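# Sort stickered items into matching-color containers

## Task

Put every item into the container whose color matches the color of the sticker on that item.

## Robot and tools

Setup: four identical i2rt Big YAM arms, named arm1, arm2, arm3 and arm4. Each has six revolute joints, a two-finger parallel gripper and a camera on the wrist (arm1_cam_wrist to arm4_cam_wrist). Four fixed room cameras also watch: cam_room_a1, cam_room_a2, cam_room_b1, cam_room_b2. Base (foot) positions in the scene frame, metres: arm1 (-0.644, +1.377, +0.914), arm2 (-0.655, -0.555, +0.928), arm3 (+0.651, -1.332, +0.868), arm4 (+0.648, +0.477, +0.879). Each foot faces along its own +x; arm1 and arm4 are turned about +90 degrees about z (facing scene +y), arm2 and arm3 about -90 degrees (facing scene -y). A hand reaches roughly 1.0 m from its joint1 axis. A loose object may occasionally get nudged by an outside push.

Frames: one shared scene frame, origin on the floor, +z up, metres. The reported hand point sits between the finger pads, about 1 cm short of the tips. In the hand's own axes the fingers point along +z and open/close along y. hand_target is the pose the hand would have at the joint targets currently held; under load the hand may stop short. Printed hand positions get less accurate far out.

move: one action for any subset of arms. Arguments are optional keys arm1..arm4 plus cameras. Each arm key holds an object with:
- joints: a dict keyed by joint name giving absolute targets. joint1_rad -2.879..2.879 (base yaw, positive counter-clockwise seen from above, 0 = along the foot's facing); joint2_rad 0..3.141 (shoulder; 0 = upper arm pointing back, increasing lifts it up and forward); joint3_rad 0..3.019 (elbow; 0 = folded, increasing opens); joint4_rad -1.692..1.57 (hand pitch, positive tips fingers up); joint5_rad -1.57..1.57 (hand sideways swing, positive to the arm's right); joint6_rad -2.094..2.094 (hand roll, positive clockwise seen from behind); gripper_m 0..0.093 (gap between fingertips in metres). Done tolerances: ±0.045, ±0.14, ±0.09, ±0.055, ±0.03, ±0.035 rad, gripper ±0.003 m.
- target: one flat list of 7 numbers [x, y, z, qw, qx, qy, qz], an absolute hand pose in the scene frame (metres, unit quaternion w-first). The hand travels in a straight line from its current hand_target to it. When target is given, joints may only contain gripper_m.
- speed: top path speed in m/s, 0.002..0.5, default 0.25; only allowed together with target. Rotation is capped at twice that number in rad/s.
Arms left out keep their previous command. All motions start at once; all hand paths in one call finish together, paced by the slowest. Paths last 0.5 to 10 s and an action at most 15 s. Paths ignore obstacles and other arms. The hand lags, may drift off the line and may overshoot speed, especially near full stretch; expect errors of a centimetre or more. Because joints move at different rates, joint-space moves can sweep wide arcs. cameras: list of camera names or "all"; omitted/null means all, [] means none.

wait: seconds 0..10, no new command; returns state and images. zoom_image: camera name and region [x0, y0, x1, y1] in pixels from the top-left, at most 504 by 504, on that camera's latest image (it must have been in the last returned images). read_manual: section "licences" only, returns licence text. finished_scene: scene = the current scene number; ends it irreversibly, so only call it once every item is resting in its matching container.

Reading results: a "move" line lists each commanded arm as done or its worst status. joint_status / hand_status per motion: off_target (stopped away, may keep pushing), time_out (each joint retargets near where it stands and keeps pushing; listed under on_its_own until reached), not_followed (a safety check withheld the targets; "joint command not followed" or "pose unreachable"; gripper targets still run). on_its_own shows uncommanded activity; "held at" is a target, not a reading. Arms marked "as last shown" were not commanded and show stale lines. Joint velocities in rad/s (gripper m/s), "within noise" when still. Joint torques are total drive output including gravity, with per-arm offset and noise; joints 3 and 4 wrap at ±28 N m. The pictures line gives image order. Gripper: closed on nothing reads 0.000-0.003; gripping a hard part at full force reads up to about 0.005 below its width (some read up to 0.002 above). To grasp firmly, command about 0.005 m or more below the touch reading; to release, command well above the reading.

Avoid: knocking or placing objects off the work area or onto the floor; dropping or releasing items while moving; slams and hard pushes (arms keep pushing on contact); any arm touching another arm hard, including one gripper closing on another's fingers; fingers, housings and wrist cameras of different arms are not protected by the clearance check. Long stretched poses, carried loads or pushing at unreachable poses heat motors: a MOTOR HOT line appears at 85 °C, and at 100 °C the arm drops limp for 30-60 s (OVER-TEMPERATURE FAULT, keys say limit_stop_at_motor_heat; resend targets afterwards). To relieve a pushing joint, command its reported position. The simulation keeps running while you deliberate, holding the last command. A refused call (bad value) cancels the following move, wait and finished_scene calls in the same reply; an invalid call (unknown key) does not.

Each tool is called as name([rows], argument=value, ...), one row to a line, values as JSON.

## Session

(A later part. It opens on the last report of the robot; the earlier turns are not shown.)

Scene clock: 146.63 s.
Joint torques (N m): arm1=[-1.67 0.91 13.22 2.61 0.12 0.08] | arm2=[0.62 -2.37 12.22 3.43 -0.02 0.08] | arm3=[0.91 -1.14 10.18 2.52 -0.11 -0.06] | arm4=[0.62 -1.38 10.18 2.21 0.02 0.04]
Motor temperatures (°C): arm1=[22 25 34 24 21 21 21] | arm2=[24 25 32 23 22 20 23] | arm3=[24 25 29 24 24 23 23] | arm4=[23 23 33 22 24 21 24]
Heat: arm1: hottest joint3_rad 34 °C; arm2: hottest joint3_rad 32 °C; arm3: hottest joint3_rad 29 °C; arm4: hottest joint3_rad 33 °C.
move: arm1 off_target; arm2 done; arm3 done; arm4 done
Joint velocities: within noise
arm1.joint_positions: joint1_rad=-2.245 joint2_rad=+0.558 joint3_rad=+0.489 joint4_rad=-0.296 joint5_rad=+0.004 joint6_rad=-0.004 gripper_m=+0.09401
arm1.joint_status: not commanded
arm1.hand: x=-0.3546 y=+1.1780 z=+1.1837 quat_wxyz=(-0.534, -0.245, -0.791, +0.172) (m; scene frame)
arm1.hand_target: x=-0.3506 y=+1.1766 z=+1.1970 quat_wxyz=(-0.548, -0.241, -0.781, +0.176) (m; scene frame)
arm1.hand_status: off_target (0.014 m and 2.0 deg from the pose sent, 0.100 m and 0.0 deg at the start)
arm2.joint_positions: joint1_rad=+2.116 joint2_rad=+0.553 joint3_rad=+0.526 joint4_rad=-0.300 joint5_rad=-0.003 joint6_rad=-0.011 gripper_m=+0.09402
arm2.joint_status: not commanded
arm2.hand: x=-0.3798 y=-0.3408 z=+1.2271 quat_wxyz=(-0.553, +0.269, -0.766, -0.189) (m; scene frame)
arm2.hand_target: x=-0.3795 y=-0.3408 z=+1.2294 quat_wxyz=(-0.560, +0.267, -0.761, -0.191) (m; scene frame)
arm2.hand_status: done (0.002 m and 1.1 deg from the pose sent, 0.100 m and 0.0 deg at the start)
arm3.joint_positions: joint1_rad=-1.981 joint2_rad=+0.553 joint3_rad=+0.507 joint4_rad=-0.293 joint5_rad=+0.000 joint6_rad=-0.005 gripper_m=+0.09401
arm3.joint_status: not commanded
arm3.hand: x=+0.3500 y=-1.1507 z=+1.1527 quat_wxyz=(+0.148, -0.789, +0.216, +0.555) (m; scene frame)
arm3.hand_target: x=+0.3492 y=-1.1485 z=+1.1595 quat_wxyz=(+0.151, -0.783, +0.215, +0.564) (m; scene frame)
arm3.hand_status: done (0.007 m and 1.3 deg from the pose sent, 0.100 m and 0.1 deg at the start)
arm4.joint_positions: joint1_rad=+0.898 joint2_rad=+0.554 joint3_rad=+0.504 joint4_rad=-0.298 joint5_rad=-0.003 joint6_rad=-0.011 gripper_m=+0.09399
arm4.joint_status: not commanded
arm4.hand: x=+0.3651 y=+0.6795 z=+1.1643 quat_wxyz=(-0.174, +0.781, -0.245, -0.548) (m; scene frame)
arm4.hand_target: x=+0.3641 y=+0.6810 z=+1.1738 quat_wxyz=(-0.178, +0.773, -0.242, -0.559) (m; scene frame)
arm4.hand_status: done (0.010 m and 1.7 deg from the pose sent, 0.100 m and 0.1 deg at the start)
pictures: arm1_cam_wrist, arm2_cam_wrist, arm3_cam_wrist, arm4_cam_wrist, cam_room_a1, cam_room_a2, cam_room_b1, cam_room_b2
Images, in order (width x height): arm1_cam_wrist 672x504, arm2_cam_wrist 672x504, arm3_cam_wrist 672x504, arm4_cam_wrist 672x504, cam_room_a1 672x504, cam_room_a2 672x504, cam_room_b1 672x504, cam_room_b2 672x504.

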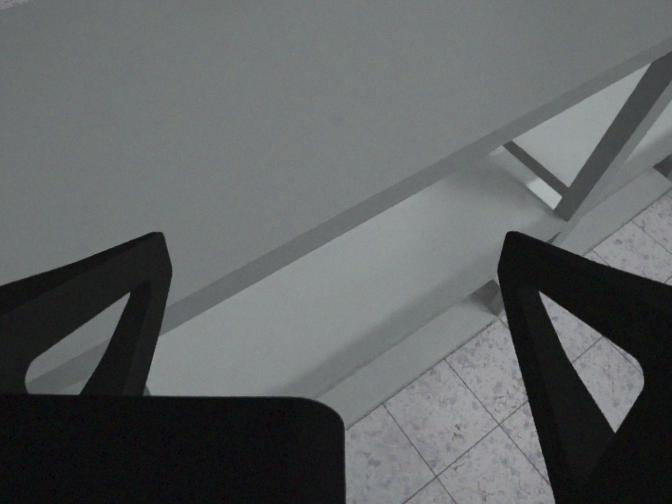

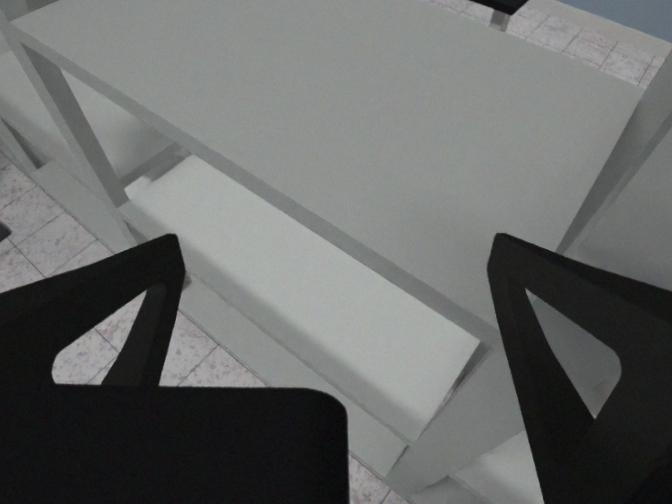

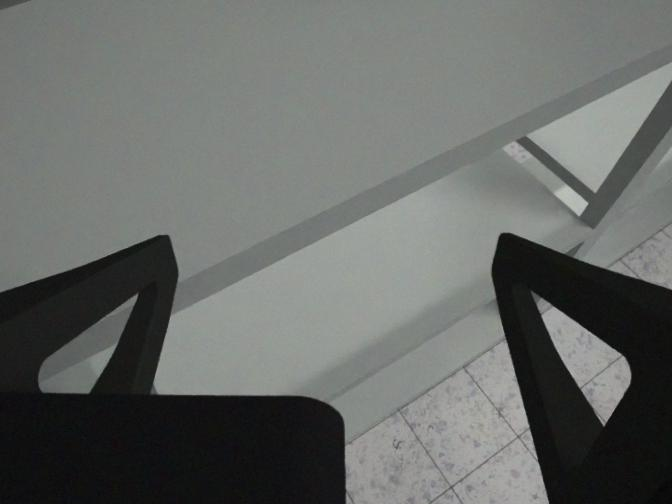

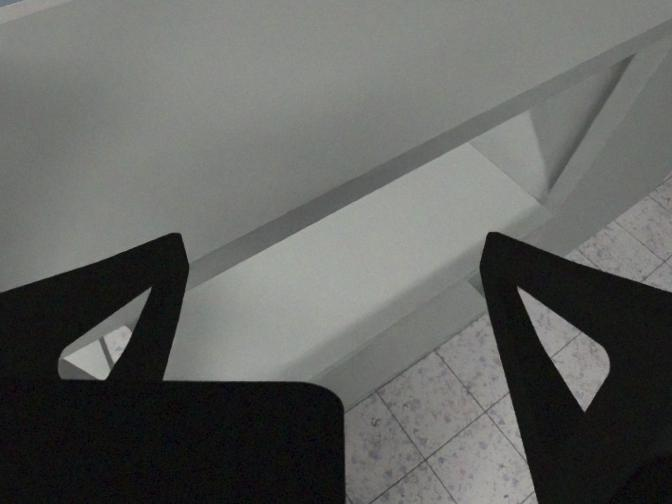

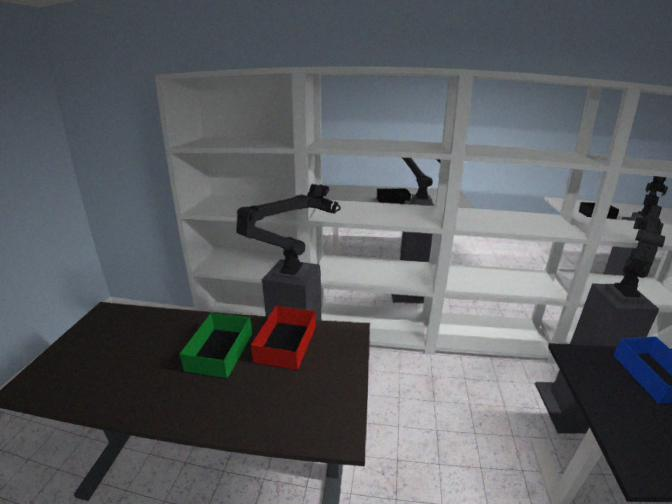

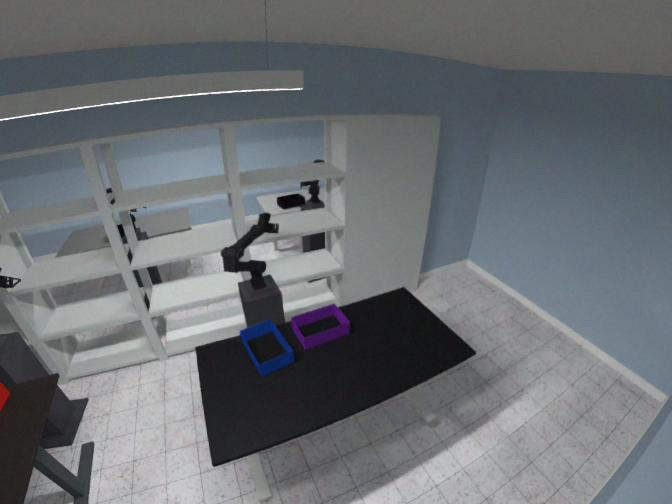

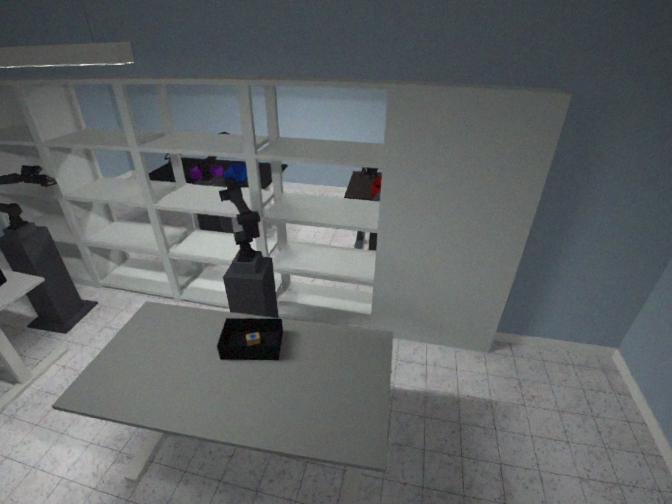

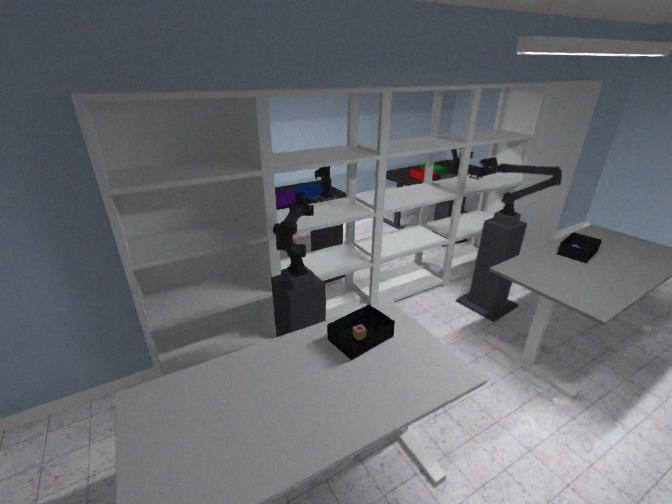

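move(arm2={"joints":{"joint1_rad":-0.45,"joint2_rad":0.39,"joint3_rad":1.428,"joint4_rad":-1.24,"joint5_rad":0,"joint6_rad":0}}, arm4={"joints":{"joint1_rad":-0.35,"joint2_rad":0.55,"joint3_rad":1.556,"joint4_rad":-1.2,"joint5_rad":0,"joint6_rad":0}}, cameras=["arm2_cam_wrist","arm4_cam_wrist"])

move(arm2={"joints":{"joint4_rad":-0.84}}, arm4={"joints":{"joint4_rad":-0.8}}, cameras=["arm2_cam_wrist","arm4_cam_wrist"])

move(arm2={"joints":{"joint4_rad":-1.04,"joint5_rad":0.25}}, arm4={"joints":{"joint4_rad":-1.0,"joint5_rad":0.25}}, cameras=["arm2_cam_wrist","arm4_cam_wrist"])

move(arm2={"joints":{"joint4_rad":-1.04,"joint5_rad":-0.25}}, arm4={"joints":{"joint4_rad":-1.0,"joint5_rad":-0.25}}, cameras=["arm2_cam_wrist","arm4_cam_wrist"])

Scene clock: 204.03 s.
Joint torques (N m): arm1=[-1.32 1.73 13.35 2.91 0.09 0.09] | arm2=[0.32 5.19 9.96 1.99 -0.06 0.18] | arm3=[0.97 -0.91 10.24 2.51 -0.1 -0.07] | arm4=[0.62 4.07 8.1 1.06 0.05 0.11]
Motor temperatures (°C): arm1=[22 24 33 24 21 21 21] | arm2=[24 25 31 23 22 20 23] | arm3=[24 25 29 24 24 23 23] | arm4=[23 22 32 22 24 21 24]
Heat: arm1: hottest joint3_rad 33 °C; arm2: hottest joint3_rad 31 °C; arm3: hottest joint3_rad 29 °C; arm4: hottest joint3_rad 32 °C.
move: arm2 done; arm4 done
Joint velocities: within noise
arm1, arm3: as last shown
arm1.hand: x=-0.3545 y=+1.1780 z=+1.1838 quat_wxyz=(-0.534, -0.245, -0.791, +0.173) (m; scene frame)
arm1.hand_target: x=-0.3505 y=+1.1766 z=+1.1971 quat_wxyz=(-0.548, -0.241, -0.781, +0.176) (m; scene frame)
arm2.joint_positions: joint1_rad=-0.445 joint2_rad=+0.390 joint3_rad=+1.403 joint4_rad=-1.225 joint5_rad=+0.001 joint6_rad=-0.011 gripper_m=+0.09405
arm2.joint_status: all done
arm2.hand: x=-0.7020 y=-0.6896 z=+1.5370 quat_wxyz=(-0.362, -0.631, -0.457, +0.512) (m; scene frame)
arm2.hand_target: x=-0.6999 y=-0.6821 z=+1.5446 quat_wxyz=(-0.366, -0.632, -0.450, +0.514) (m; scene frame)
arm2.hand_status: not commanded
arm4.joint_positions: joint1_rad=-0.345 joint2_rad=+0.550 joint3_rad=+1.529 joint4_rad=-1.188 joint5_rad=+0.001 joint6_rad=-0.011 gripper_m=+0.09400
arm4.joint_status: all done
arm4.hand: x=+0.7051 y=+0.6600 z=+1.5307 quat_wxyz=(-0.504, +0.468, -0.622, -0.374) (m; scene frame)
arm4.hand_target: x=+0.7036 y=+0.6520 z=+1.5399 quat_wxyz=(-0.508, +0.460, -0.622, -0.379) (m; scene frame)
arm4.hand_status: not commanded
pictures: arm2_cam_wrist, arm4_cam_wrist
Images, in order (width x height): arm2_cam_wrist 672x504, arm4_cam_wrist 672x504.

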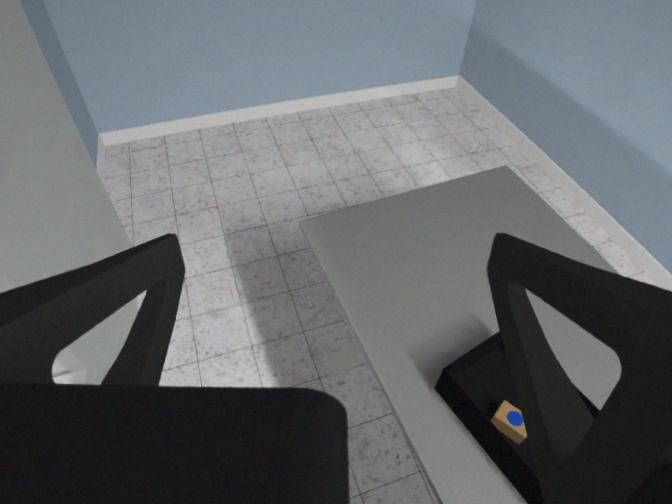

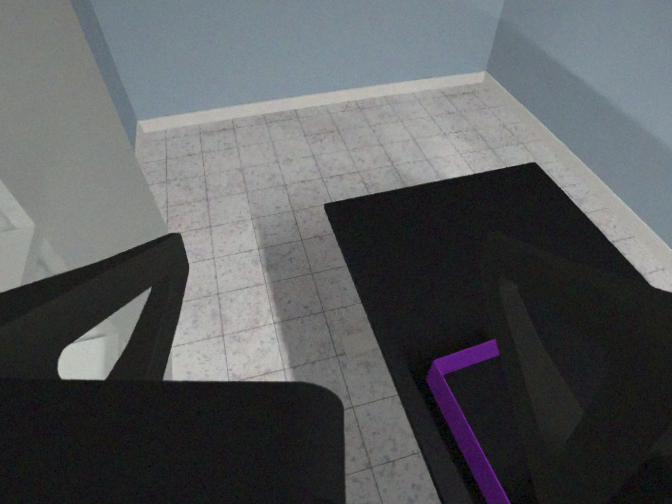

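Scene clock: 205.13 s.
Joint torques (N m): arm1=[-1.14 1.9 13.38 2.73 0.12 0.04] | arm2=[0.32 5.19 9.91 3.32 -0.06 0.18] | arm3=[0.85 -1.2 10.22 2.48 -0.09 -0.07] | arm4=[0.5 3.66 8.13 2.02 0.06 0.16]
Motor temperatures (°C): arm1=[22 24 33 24 21 21 21] | arm2=[24 25 31 23 22 20 23] | arm3=[24 25 29 24 24 23 23] | arm4=[23 22 32 22 24 21 24]
Heat: arm1: hottest joint3_rad 33 °C; arm2: hottest joint3_rad 31 °C; arm3: hottest joint3_rad 29 °C; arm4: hottest joint3_rad 32 °C.
move: arm2 done; arm4 done
Joint velocities: within noise
arm1, arm3: as last shown
arm2.joint_positions: joint1_rad=-0.445 joint2_rad=+0.390 joint3_rad=+1.403 joint4_rad=-0.860 joint5_rad=+0.001 joint6_rad=-0.011 gripper_m=+0.09405
arm2.joint_status: all done
arm2.hand: x=-0.7030 y=-0.6925 z=+1.6263 quat_wxyz=(-0.438, -0.529, -0.382, +0.619) (m; scene frame)
arm2.hand_target: x=-0.7002 y=-0.6826 z=+1.6424 quat_wxyz=(-0.448, -0.517, -0.368, +0.629) (m; scene frame)
arm2.hand_status: not commanded
arm4.joint_positions: joint1_rad=-0.345 joint2_rad=+0.550 joint3_rad=+1.529 joint4_rad=-0.819 joint5_rad=+0.001 joint6_rad=-0.011 gripper_m=+0.09400
arm4.joint_status: all done
arm4.hand: x=+0.7062 y=+0.6625 z=+1.6208 quat_wxyz=(-0.611, +0.390, -0.520, -0.452) (m; scene frame)
arm4.hand_target: x=+0.7039 y=+0.6518 z=+1.6376 quat_wxyz=(-0.621, +0.376, -0.509, -0.463) (m; scene frame)
arm4.hand_status: not commanded
pictures: arm2_cam_wrist, arm4_cam_wrist
Images, in order (width x height): arm2_cam_wrist 672x504, arm4_cam_wrist 672x504.

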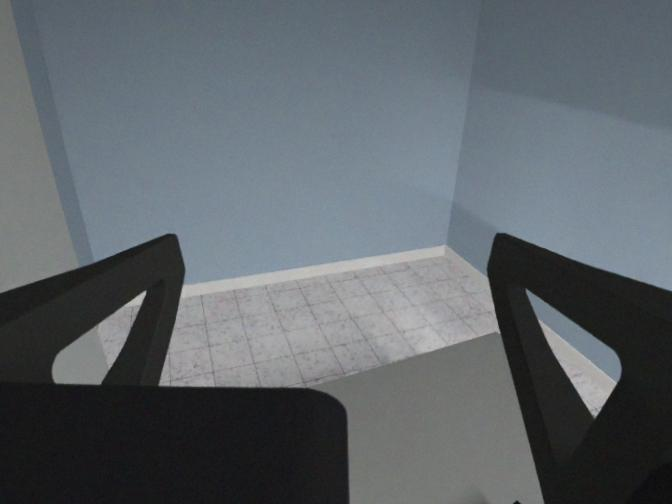

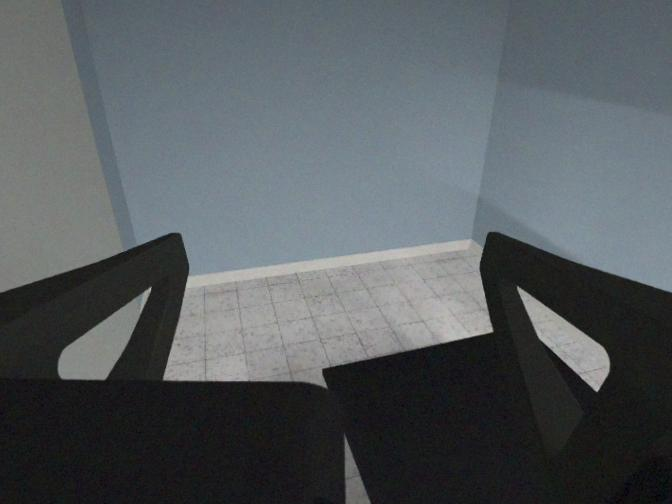

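Scene clock: 206.03 s.
Joint torques (N m): arm1=[-1.55 1.73 13.27 2.76 0.03 0.06] | arm2=[0.32 5.07 9.96 1.96 0.14 0.18] | arm3=[0.85 -1.2 10.18 2.5 -0.1 -0.06] | arm4=[0.62 4.37 8.08 1.02 0.23 0.14]
Motor temperatures (°C): arm1=[22 24 33 24 21 21 21] | arm2=[24 25 31 23 22 20 23] | arm3=[24 25 29 24 24 23 23] | arm4=[23 22 32 22 24 21 24]
Heat: arm1: hottest joint3_rad 33 °C; arm2: hottest joint3_rad 31 °C; arm3: hottest joint3_rad 29 °C; arm4: hottest joint3_rad 32 °C.
move: arm2 done; arm4 done
Joint velocities: within noise
arm1, arm3: as last shown
arm2.joint_positions: joint1_rad=-0.445 joint2_rad=+0.390 joint3_rad=+1.403 joint4_rad=-1.026 joint5_rad=+0.246 joint6_rad=-0.011 gripper_m=+0.09405
arm2.joint_status: all done
arm2.hand: x=-0.7417 y=-0.6767 z=+1.5857 quat_wxyz=(-0.330, -0.624, -0.345, +0.619) (m; scene frame)
arm2.hand_target: x=-0.7400 y=-0.6681 z=+1.5934 quat_wxyz=(-0.334, -0.624, -0.336, +0.621) (m; scene frame)
arm2.hand_status: not commanded
arm4.joint_positions: joint1_rad=-0.345 joint2_rad=+0.550 joint3_rad=+1.529 joint4_rad=-0.988 joint5_rad=+0.247 joint6_rad=-0.011 gripper_m=+0.09401
arm4.joint_status: all done
arm4.hand: x=+0.7455 y=+0.6484 z=+1.5794 quat_wxyz=(-0.612, +0.356, -0.617, -0.344) (m; scene frame)
arm4.hand_target: x=+0.7444 y=+0.6391 z=+1.5886 quat_wxyz=(-0.615, +0.346, -0.616, -0.349) (m; scene frame)
arm4.hand_status: not commanded
pictures: arm2_cam_wrist, arm4_cam_wrist
Images, in order (width x height): arm2_cam_wrist 672x504, arm4_cam_wrist 672x504.

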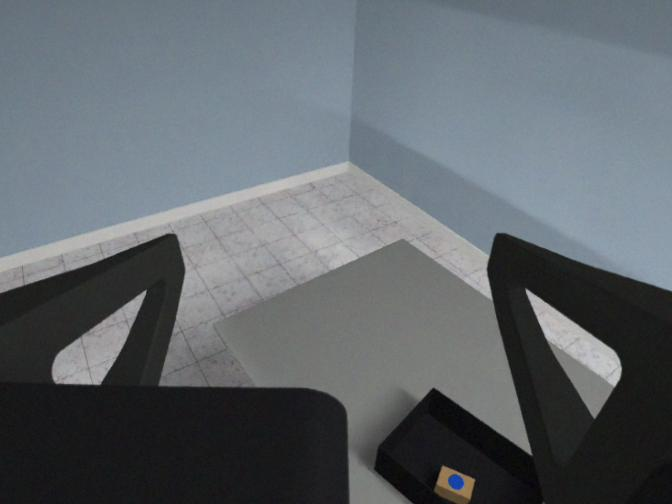

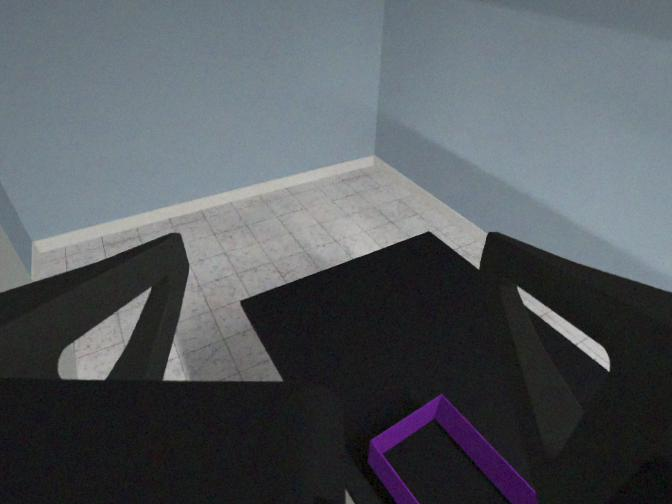

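Scene clock: 207.13 s.
Joint torques (N m): arm1=[-1.67 1.38 13.29 2.7 0.09 0.08] | arm2=[0.38 5.07 9.99 1.96 -0.18 0.18] | arm3=[0.85 -1.08 10.22 2.51 -0.09 -0.06] | arm4=[0.85 4.25 8.06 1.1 -0.05 0.14]
Motor temperatures (°C): arm1=[22 24 33 24 21 21 21] | arm2=[24 25 31 23 22 20 23] | arm3=[24 25 29 24 24 23 23] | arm4=[23 22 32 22 24 21 24]
Heat: arm1: hottest joint3_rad 33 °C; arm2: hottest joint3_rad 31 °C; arm3: hottest joint3_rad 29 °C; arm4: hottest joint3_rad 32 °C.
move: arm2 done; arm4 done
Joint velocities: within noise
arm1, arm3: as last shown
arm2.joint_positions: joint1_rad=-0.445 joint2_rad=+0.390 joint3_rad=+1.403 joint4_rad=-1.026 joint5_rad=-0.246 joint6_rad=-0.011 gripper_m=+0.09406
arm2.joint_status: all done
arm2.hand: x=-0.6623 y=-0.7037 z=+1.5858 quat_wxyz=(-0.474, -0.522, -0.485, +0.517) (m; scene frame)
arm2.hand_target: x=-0.6597 y=-0.6958 z=+1.5935 quat_wxyz=(-0.478, -0.522, -0.479, +0.519) (m; scene frame)
arm2.hand_status: not commanded
arm4.joint_positions: joint1_rad=-0.345 joint2_rad=+0.550 joint3_rad=+1.529 joint4_rad=-0.988 joint5_rad=-0.247 joint6_rad=-0.011 gripper_m=+0.09401
arm4.joint_status: all done
arm4.hand: x=+0.6651 y=+0.6723 z=+1.5796 quat_wxyz=(-0.508, +0.493, -0.513, -0.485) (m; scene frame)
arm4.hand_target: x=+0.6630 y=+0.6638 z=+1.5889 quat_wxyz=(-0.511, +0.488, -0.511, -0.490) (m; scene frame)
arm4.hand_status: not commanded
pictures: arm2_cam_wrist, arm4_cam_wrist
Images, in order (width x height): arm2_cam_wrist 672x504, arm4_cam_wrist 672x504.

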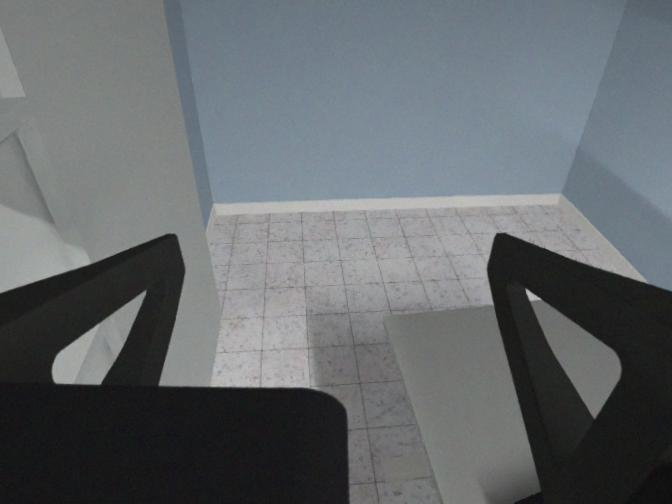

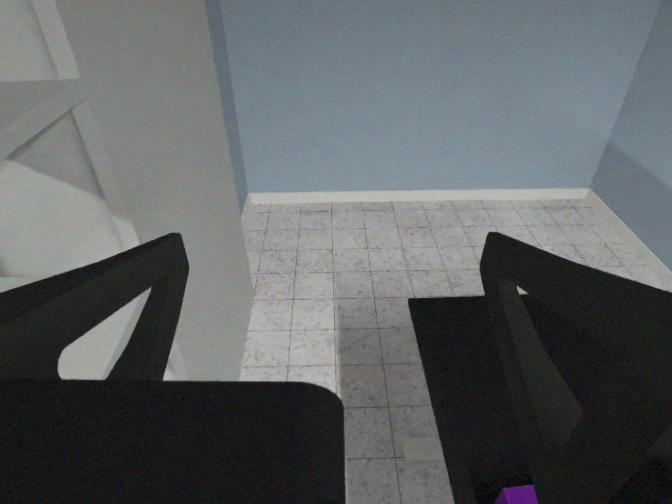

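move(arm2={"joints":{"joint1_rad":2.12,"joint2_rad":0.56,"joint3_rad":0.6,"joint4_rad":-0.35,"joint5_rad":0,"joint6_rad":0}}, cameras=["arm2_cam_wrist"])

move(arm2={"target":[-0.08,-0.08,1.16,0.4824,-0.2812,0.8126,0.1669]}, cameras=["arm2_cam_wrist","cam_room_b1","cam_room_a1","cam_room_a2"])

Scene clock: 259.83 s.
Joint torques (N m): arm1=[-1.79 1.38 13.31 2.71 0.09 0.04] | arm2=[1.03 -3.19 11.96 3.43 0.12 0.18] | arm3=[0.85 -1.03 10.18 2.48 -0.11 -0.07] | arm4=[0.09 4.31 8.12 1.05 -0.02 0.14]
Motor temperatures (°C): arm1=[22 24 33 24 21 21 21] | arm2=[24 25 31 23 22 20 23] | arm3=[24 24 30 24 24 23 23] | arm4=[23 22 31 22 24 21 24]
Heat: arm1: hottest joint3_rad 33 °C; arm2: hottest joint3_rad 31 °C; arm3: hottest joint3_rad 30 °C; arm4: hottest joint3_rad 31 °C.
move: arm2 done
Joint velocities: within noise
arm1, arm3, arm4: as last shown
arm2.joint_positions: joint1_rad=+2.116 joint2_rad=+0.571 joint3_rad=+0.609 joint4_rad=-0.369 joint5_rad=-0.003 joint6_rad=-0.011 gripper_m=+0.09407
arm2.joint_status: all done
arm2.hand: x=-0.3764 y=-0.3383 z=+1.2561 quat_wxyz=(-0.551, +0.269, -0.767, -0.188) (m; scene frame)
arm2.hand_target: x=-0.3779 y=-0.3385 z=+1.2587 quat_wxyz=(-0.558, +0.264, -0.763, -0.194) (m; scene frame)
arm2.hand_status: not commanded
arm4.hand_target: x=+0.6630 y=+0.6637 z=+1.5889 quat_wxyz=(-0.511, +0.487, -0.511, -0.490) (m; scene frame)
pictures: arm2_cam_wrist
Images, in order (width x height): arm2_cam_wrist 672x504.

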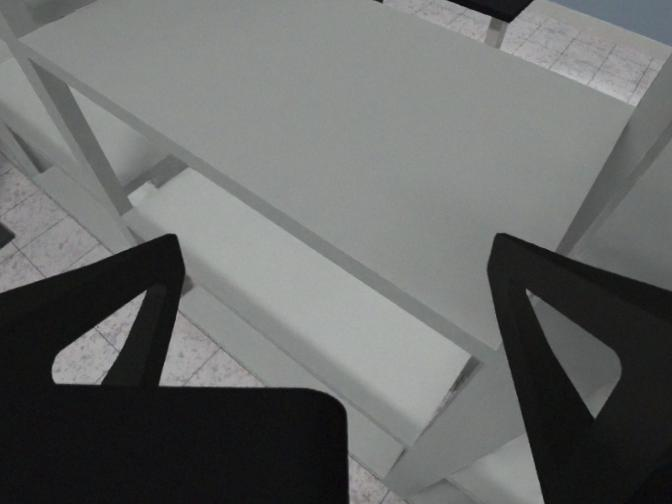

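Scene clock: 262.10 s.
Joint torques (N m): arm1=[-1.49 2.02 13.31 2.74 0.1 0.04] | arm2=[1.38 -18.55 16.73 1.88 0.13 0.21] | arm3=[0.97 -1.08 10.21 2.52 -0.1 -0.07] | arm4=[0.5 3.96 8.09 0.98 -0.05 0.13]
Motor temperatures (°C): arm1=[22 24 34 24 21 21 21] | arm2=[24 25 31 23 22 20 23] | arm3=[24 24 30 24 24 23 23] | arm4=[23 22 31 22 24 21 24]
Heat: arm1: hottest joint3_rad 34 °C; arm2: hottest joint3_rad 31 °C; arm3: hottest joint3_rad 30 °C; arm4: hottest joint3_rad 31 °C.
move: arm2 off_target
Joint velocities: within noise
arm1, arm3, arm4: as last shown
arm2.joint_positions: joint1_rad=+2.143 joint2_rad=+1.775 joint3_rad=+1.372 joint4_rad=-0.123 joint5_rad=+0.026 joint6_rad=+0.000 gripper_m=+0.09407
arm2.joint_status: not commanded
arm2.hand: x=-0.0894 y=-0.0961 z=+1.1454 quat_wxyz=(-0.475, +0.286, -0.817, -0.159) (m; scene frame)
arm2.hand_target: x=-0.0812 y=-0.0809 z=+1.1602 quat_wxyz=(-0.483, +0.281, -0.812, -0.167) (m; scene frame)
arm2.hand_status: off_target (0.024 m and 1.4 deg from the pose sent, 0.405 m and 9.8 deg at the start)
pictures: arm2_cam_wrist, cam_room_a1, cam_room_a2, cam_room_b1
Images, in order (width x height): arm2_cam_wrist 672x504, cam_room_a1 672x504, cam_room_a2 672x504, cam_room_b1 672x504.

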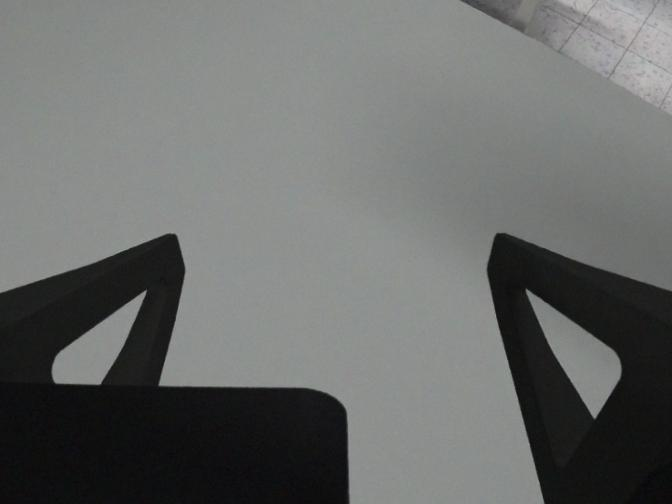

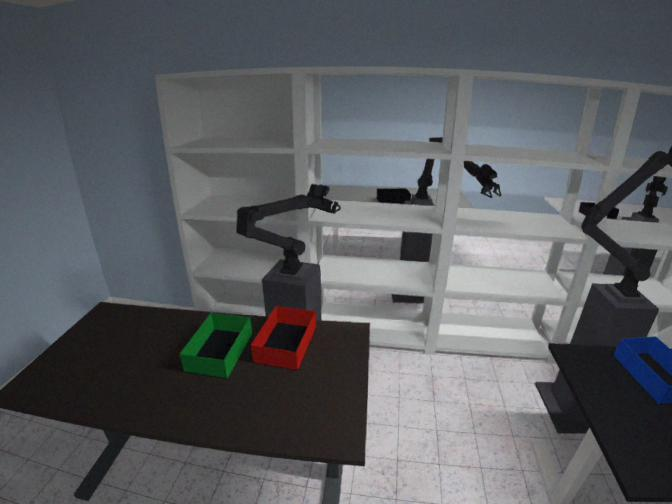

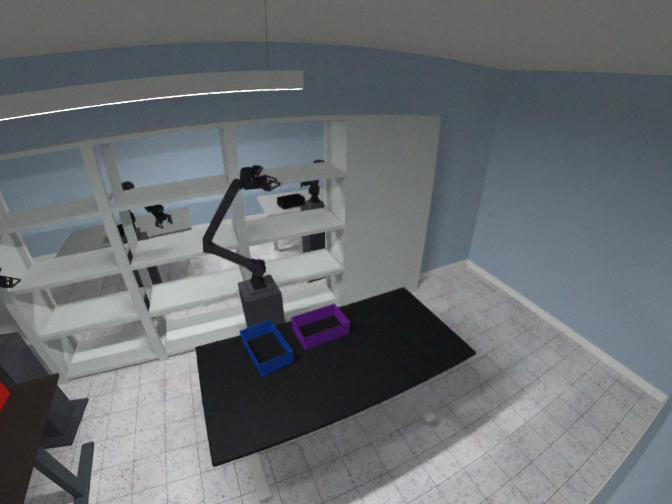

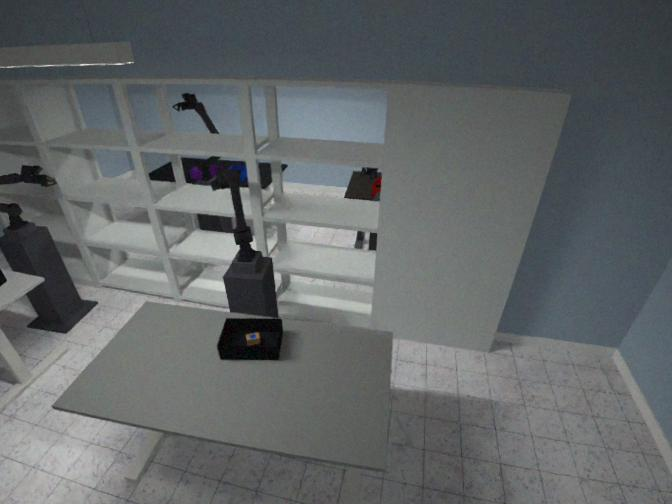

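move(arm2={"target":[-0.08,-0.08,1.08,0.4824,-0.2812,0.8126,0.1669],"speed":0.1}, cameras=["arm2_cam_wrist","cam_room_b1","cam_room_a1","cam_room_a2"])

zoom_image(camera="cam_room_a1", region=[430, 130, 630, 280])

Scene clock: 267.90 s.
Joint torques (N m): arm1=[-1.26 1.38 13.31 2.69 0.1 0.05] | arm2=[1.49 -18.37 10.36 3.33 0.15 0.2] | arm3=[0.85 -1.2 10.18 2.5 -0.1 -0.06] | arm4=[0.15 4.6 8.14 0.92 -0.06 0.14]
Motor temperatures (°C): arm1=[22 24 34 24 21 21 21] | arm2=[24 25 32 23 22 20 23] | arm3=[24 24 30 24 24 23 23] | arm4=[23 22 31 22 24 21 24]
Heat: arm1: hottest joint3_rad 34 °C; arm2: hottest joint3_rad 32 °C; arm3: hottest joint3_rad 30 °C; arm4: hottest joint3_rad 31 °C.
move: arm2 off_target
Joint velocities: within noise
arm1, arm3, arm4: as last shown
arm1.hand: x=-0.3546 y=+1.1779 z=+1.1838 quat_wxyz=(-0.534, -0.245, -0.791, +0.173) (m; scene frame)
arm1.hand_target: x=-0.3506 y=+1.1766 z=+1.1971 quat_wxyz=(-0.548, -0.241, -0.781, +0.176) (m; scene frame)
arm2.joint_positions: joint1_rad=+2.143 joint2_rad=+1.860 joint3_rad=+1.349 joint4_rad=+0.029 joint5_rad=+0.026 joint6_rad=+0.000 gripper_m=+0.09407
arm2.joint_status: not commanded
arm2.hand: x=-0.0764 y=-0.0853 z=+1.1040 quat_wxyz=(-0.492, +0.282, -0.807, -0.166) (m; scene frame)
arm2.hand_target: x=-0.0806 y=-0.0806 z=+1.0802 quat_wxyz=(-0.482, +0.281, -0.813, -0.167) (m; scene frame)
arm2.hand_status: off_target (0.025 m and 1.3 deg from the pose sent, 0.068 m and 1.4 deg at the start)
pictures: arm2_cam_wrist, cam_room_a1, cam_room_a2, cam_room_b1
Images, in order (width x height): arm2_cam_wrist 672x504, cam_room_a1 672x504, cam_room_a2 672x504, cam_room_b1 672x504.

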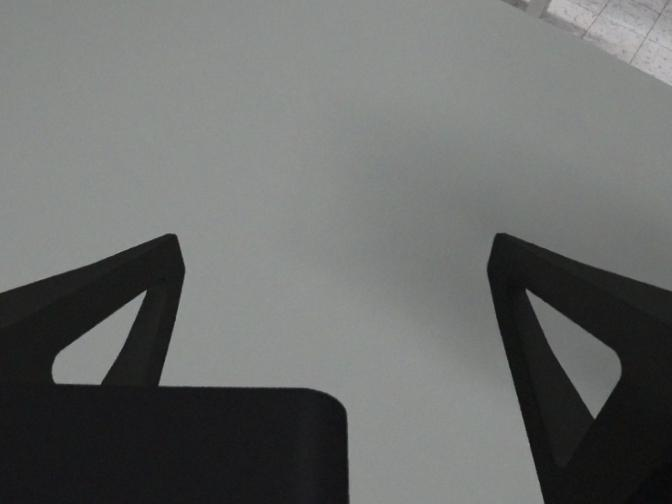

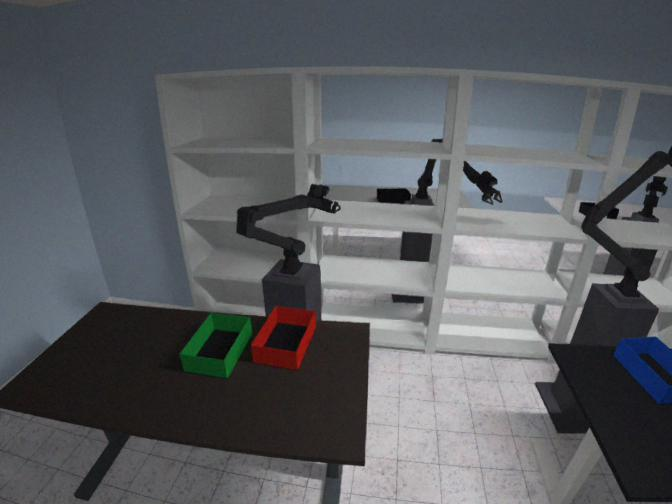

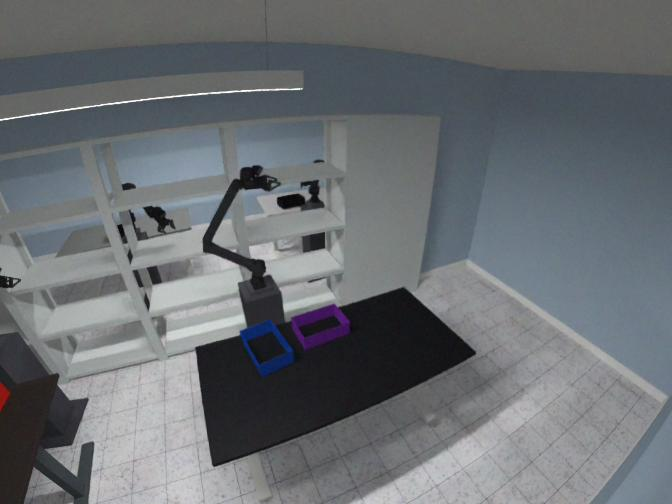

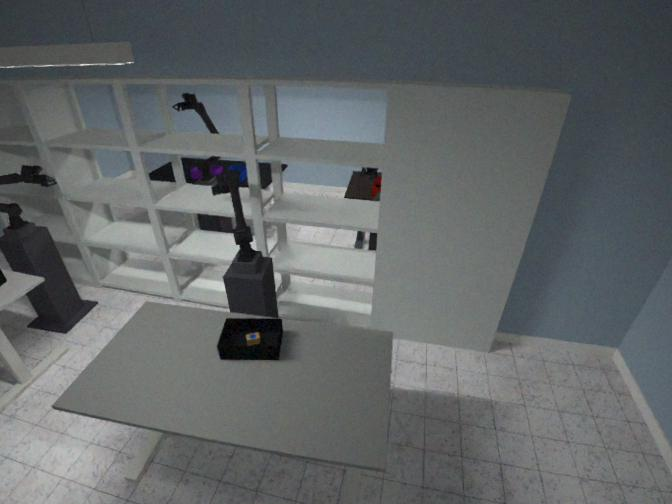

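Scaled by 2.520.

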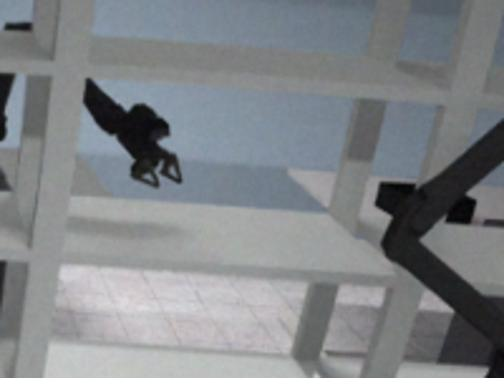

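move(arm2={"target":[-0.08,-0.08,1.035,0.4824,-0.2812,0.8126,0.1669],"speed":0.06}, cameras=["arm2_cam_wrist","cam_room_a1"])

zoom_image(camera="cam_room_a1", region=[430, 130, 630, 280])

Scene clock: 273.90 s.
Joint torques (N m): arm1=[-0.97 1.03 13.16 2.74 0.11 0.06] | arm2=[1.38 -18.84 9.66 3.32 0.14 0.2] | arm3=[0.91 -1.08 10.24 2.48 -0.1 -0.07] | arm4=[0.62 4.01 8.12 1.07 -0.05 0.14]
Motor temperatures (°C): arm1=[22 24 34 24 21 21 21] | arm2=[24 25 32 23 22 20 23] | arm3=[24 24 30 24 24 23 23] | arm4=[23 22 30 22 24 21 24]
Heat: arm1: hottest joint3_rad 34 °C; arm2: hottest joint3_rad 32 °C; arm3: hottest joint3_rad 30 °C; arm4: hottest joint3_rad 30 °C.
move: arm2 off_target
Joint velocities: within noise
arm1.joint_positions: joint1_rad=-2.245 joint2_rad=+0.558 joint3_rad=+0.489 joint4_rad=-0.296 joint5_rad=+0.004 joint6_rad=-0.004 gripper_m=+0.09401
arm1.joint_status: not commanded
arm1.hand: x=-0.3546 y=+1.1779 z=+1.1838 quat_wxyz=(-0.534, -0.245, -0.791, +0.173) (m; scene frame)
arm1.hand_target: x=-0.3506 y=+1.1766 z=+1.1971 quat_wxyz=(-0.548, -0.241, -0.781, +0.176) (m; scene frame)
arm1.hand_status: not commanded
arm2.joint_positions: joint1_rad=+2.143 joint2_rad=+1.923 joint3_rad=+1.314 joint4_rad=+0.131 joint5_rad=+0.026 joint6_rad=+0.000 gripper_m=+0.09407
arm2.joint_status: not commanded
arm2.hand: x=-0.0748 y=-0.0839 z=+1.0620 quat_wxyz=(-0.494, +0.281, -0.806, -0.166) (m; scene frame)
arm2.hand_target: x=-0.0807 y=-0.0807 z=+1.0353 quat_wxyz=(-0.482, +0.281, -0.813, -0.167) (m; scene frame)
arm2.hand_status: off_target (0.028 m and 1.6 deg from the pose sent, 0.069 m and 1.4 deg at the start)
arm3.joint_positions: joint1_rad=-1.981 joint2_rad=+0.553 joint3_rad=+0.507 joint4_rad=-0.293 joint5_rad=+0.000 joint6_rad=-0.005 gripper_m=+0.09401
arm3.joint_status: not commanded
arm3.hand: x=+0.3500 y=-1.1507 z=+1.1527 quat_wxyz=(+0.148, -0.789, +0.216, +0.555) (m; scene frame)
arm3.hand_target: x=+0.3492 y=-1.1485 z=+1.1595 quat_wxyz=(+0.151, -0.783, +0.215, +0.564) (m; scene frame)
arm3.hand_status: not commanded
arm4: as last shown
pictures: arm2_cam_wrist, cam_room_a1
Images, in order (width x height): arm2_cam_wrist 672x504, cam_room_a1 672x504.

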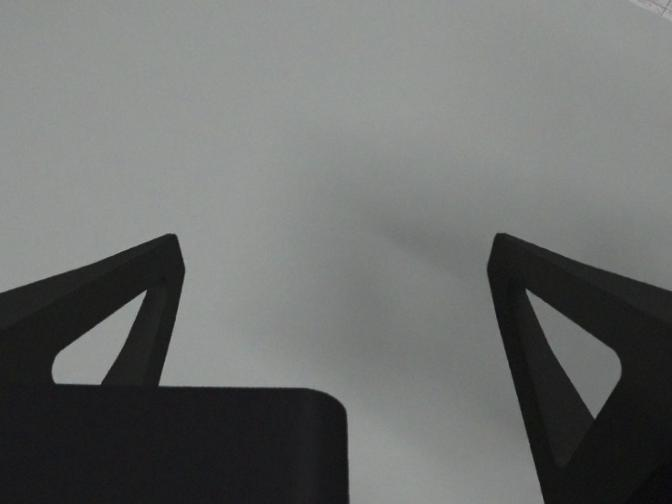

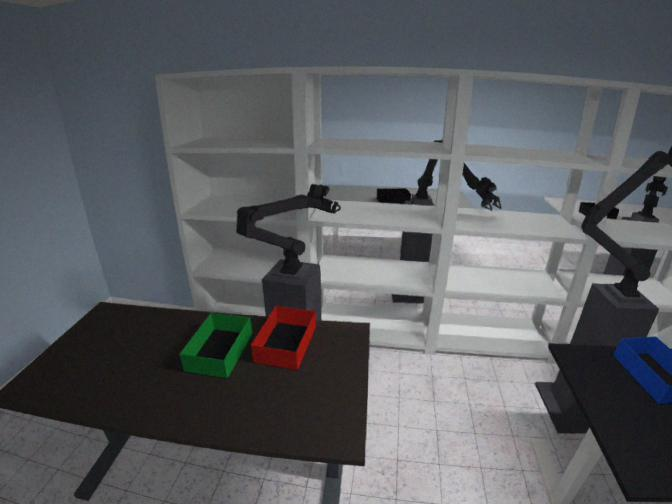

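Scaled by 2.520.

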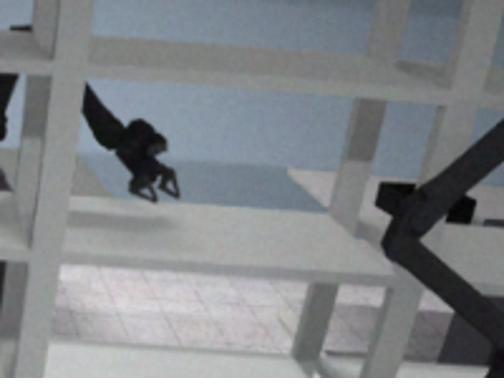

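move(arm2={"target":[-0.08,-0.08,0.975,0.4824,-0.2812,0.8126,0.1669],"speed":0.06}, cameras=["arm2_cam_wrist","cam_room_a1"])

zoom_image(camera="cam_room_a1", region=[430, 130, 630, 280])

Scene clock: 286.93 s.
Joint torques (N m): arm1=[-0.73 1.14 13.27 2.59 0.12 0.08] | arm2=[1.44 -18.55 8.75 3.23 0.15 0.18] | arm3=[0.85 -1.03 10.22 2.47 -0.1 -0.06] | arm4=[0.62 3.84 8.12 1.09 -0.07 0.16]
Motor temperatures (°C): arm1=[22 24 34 24 21 21 21] | arm2=[24 25 32 23 22 20 23] | arm3=[24 24 30 24 24 23 23] | arm4=[23 22 30 22 24 21 24]
Heat: arm1: hottest joint3_rad 34 °C; arm2: hottest joint3_rad 32 °C; arm3: hottest joint3_rad 30 °C; arm4: hottest joint3_rad 30 °C.
move: arm2 off_target
Joint velocities: within noise
arm1, arm3, arm4: as last shown
arm2.joint_positions: joint1_rad=+2.143 joint2_rad=+2.014 joint3_rad=+1.289 joint4_rad=+0.263 joint5_rad=+0.025 joint6_rad=+0.002 gripper_m=+0.09407
arm2.joint_status: not commanded
arm2.hand: x=-0.0721 y=-0.0815 z=+1.0108 quat_wxyz=(-0.500, +0.279, -0.802, -0.169) (m; scene frame)
arm2.hand_target: x=-0.0811 y=-0.0810 z=+0.9757 quat_wxyz=(-0.482, +0.281, -0.813, -0.167) (m; scene frame)
arm2.hand_status: off_target (0.037 m and 2.4 deg from the pose sent, 0.087 m and 1.6 deg at the start)
pictures: arm2_cam_wrist, cam_room_a1
Images, in order (width x height): arm2_cam_wrist 672x504, cam_room_a1 672x504.

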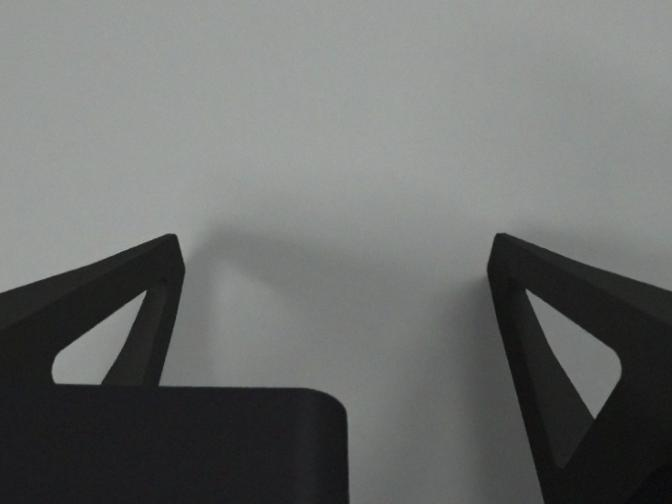

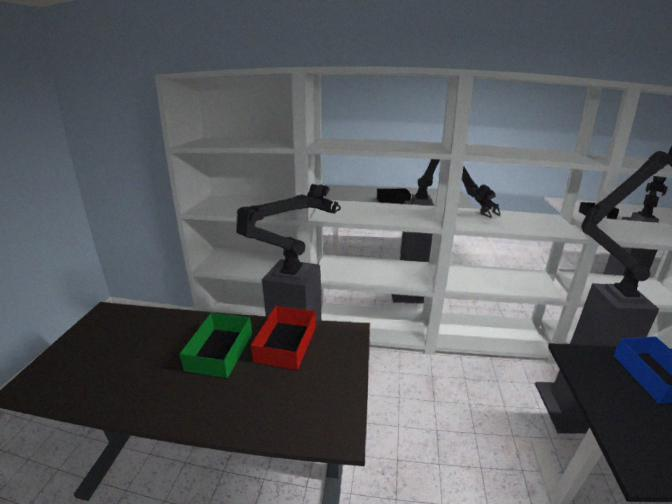

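Scaled by 2.520.

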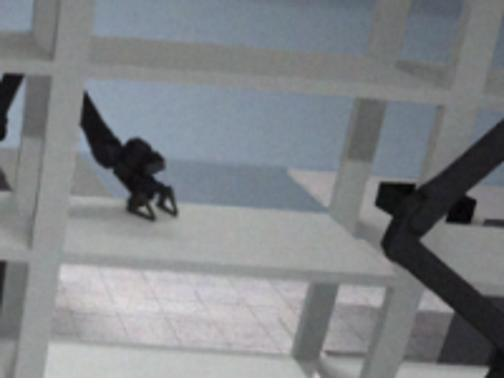

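move(arm2={"target":[-0.08,-0.08,0.94,0.4824,-0.2812,0.8126,0.1669],"speed":0.05}, cameras=["arm2_cam_wrist","cam_room_a1"])

zoom_image(camera="cam_room_a1", region=[430, 130, 630, 280])

Scene clock: 296.50 s.
Joint torques (N m): arm1=[-0.85 1.49 13.22 2.78 0.16 0.02] | arm2=[1.32 -15.91 7.58 2.48 0.12 0.08] | arm3=[0.91 -1.08 10.19 2.47 -0.11 -0.07] | arm4=[0.5 3.78 8.12 1.02 -0.03 0.14]
Motor temperatures (°C): arm1=[22 24 34 24 21 21 21] | arm2=[24 26 31 23 22 20 23] | arm3=[24 24 30 24 24 23 23] | arm4=[23 22 30 22 24 21 24]
Heat: arm1: hottest joint3_rad 34 °C; arm2: hottest joint3_rad 31 °C; arm3: hottest joint3_rad 30 °C; arm4: hottest joint3_rad 30 °C.
move: arm2 off_target
Joint velocities: within noise
arm1, arm3, arm4: as last shown
arm2.joint_positions: joint1_rad=+2.143 joint2_rad=+2.042 joint3_rad=+1.285 joint4_rad=+0.355 joint5_rad=+0.025 joint6_rad=+0.012 gripper_m=+0.09407
arm2.joint_status: not commanded
arm2.hand: x=-0.0669 y=-0.0772 z=+1.0089 quat_wxyz=(-0.523, +0.270, -0.788, -0.180) (m; scene frame)
arm2.hand_target: x=-0.0832 y=-0.0830 z=+0.9431 quat_wxyz=(-0.483, +0.281, -0.813, -0.167) (m; scene frame)
arm2.hand_status: off_target (0.070 m and 5.8 deg from the pose sent, 0.071 m and 2.4 deg at the start)
pictures: arm2_cam_wrist, cam_room_a1
Images, in order (width x height): arm2_cam_wrist 672x504, cam_room_a1 672x504.

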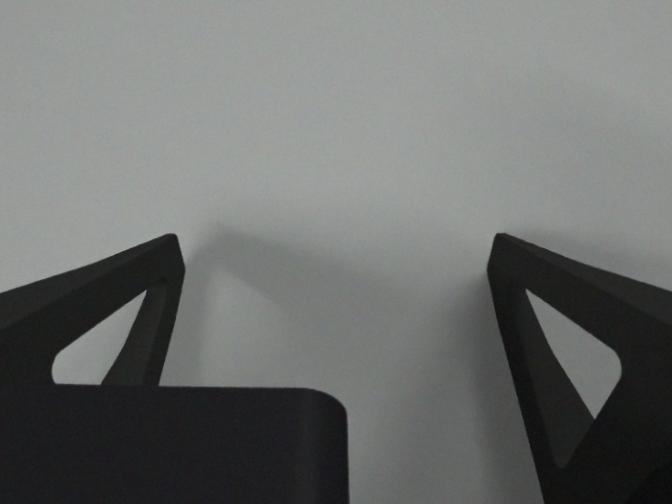

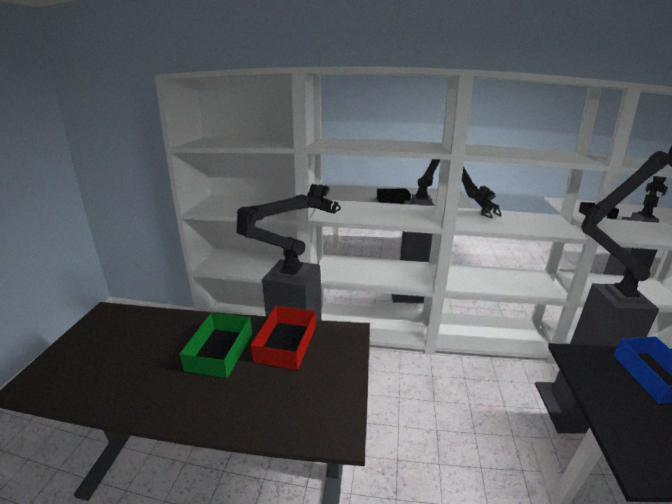

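Scaled by 2.520.

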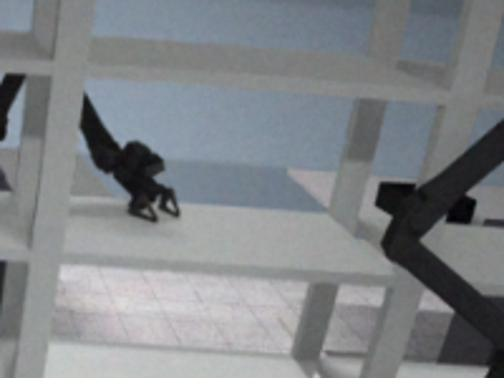

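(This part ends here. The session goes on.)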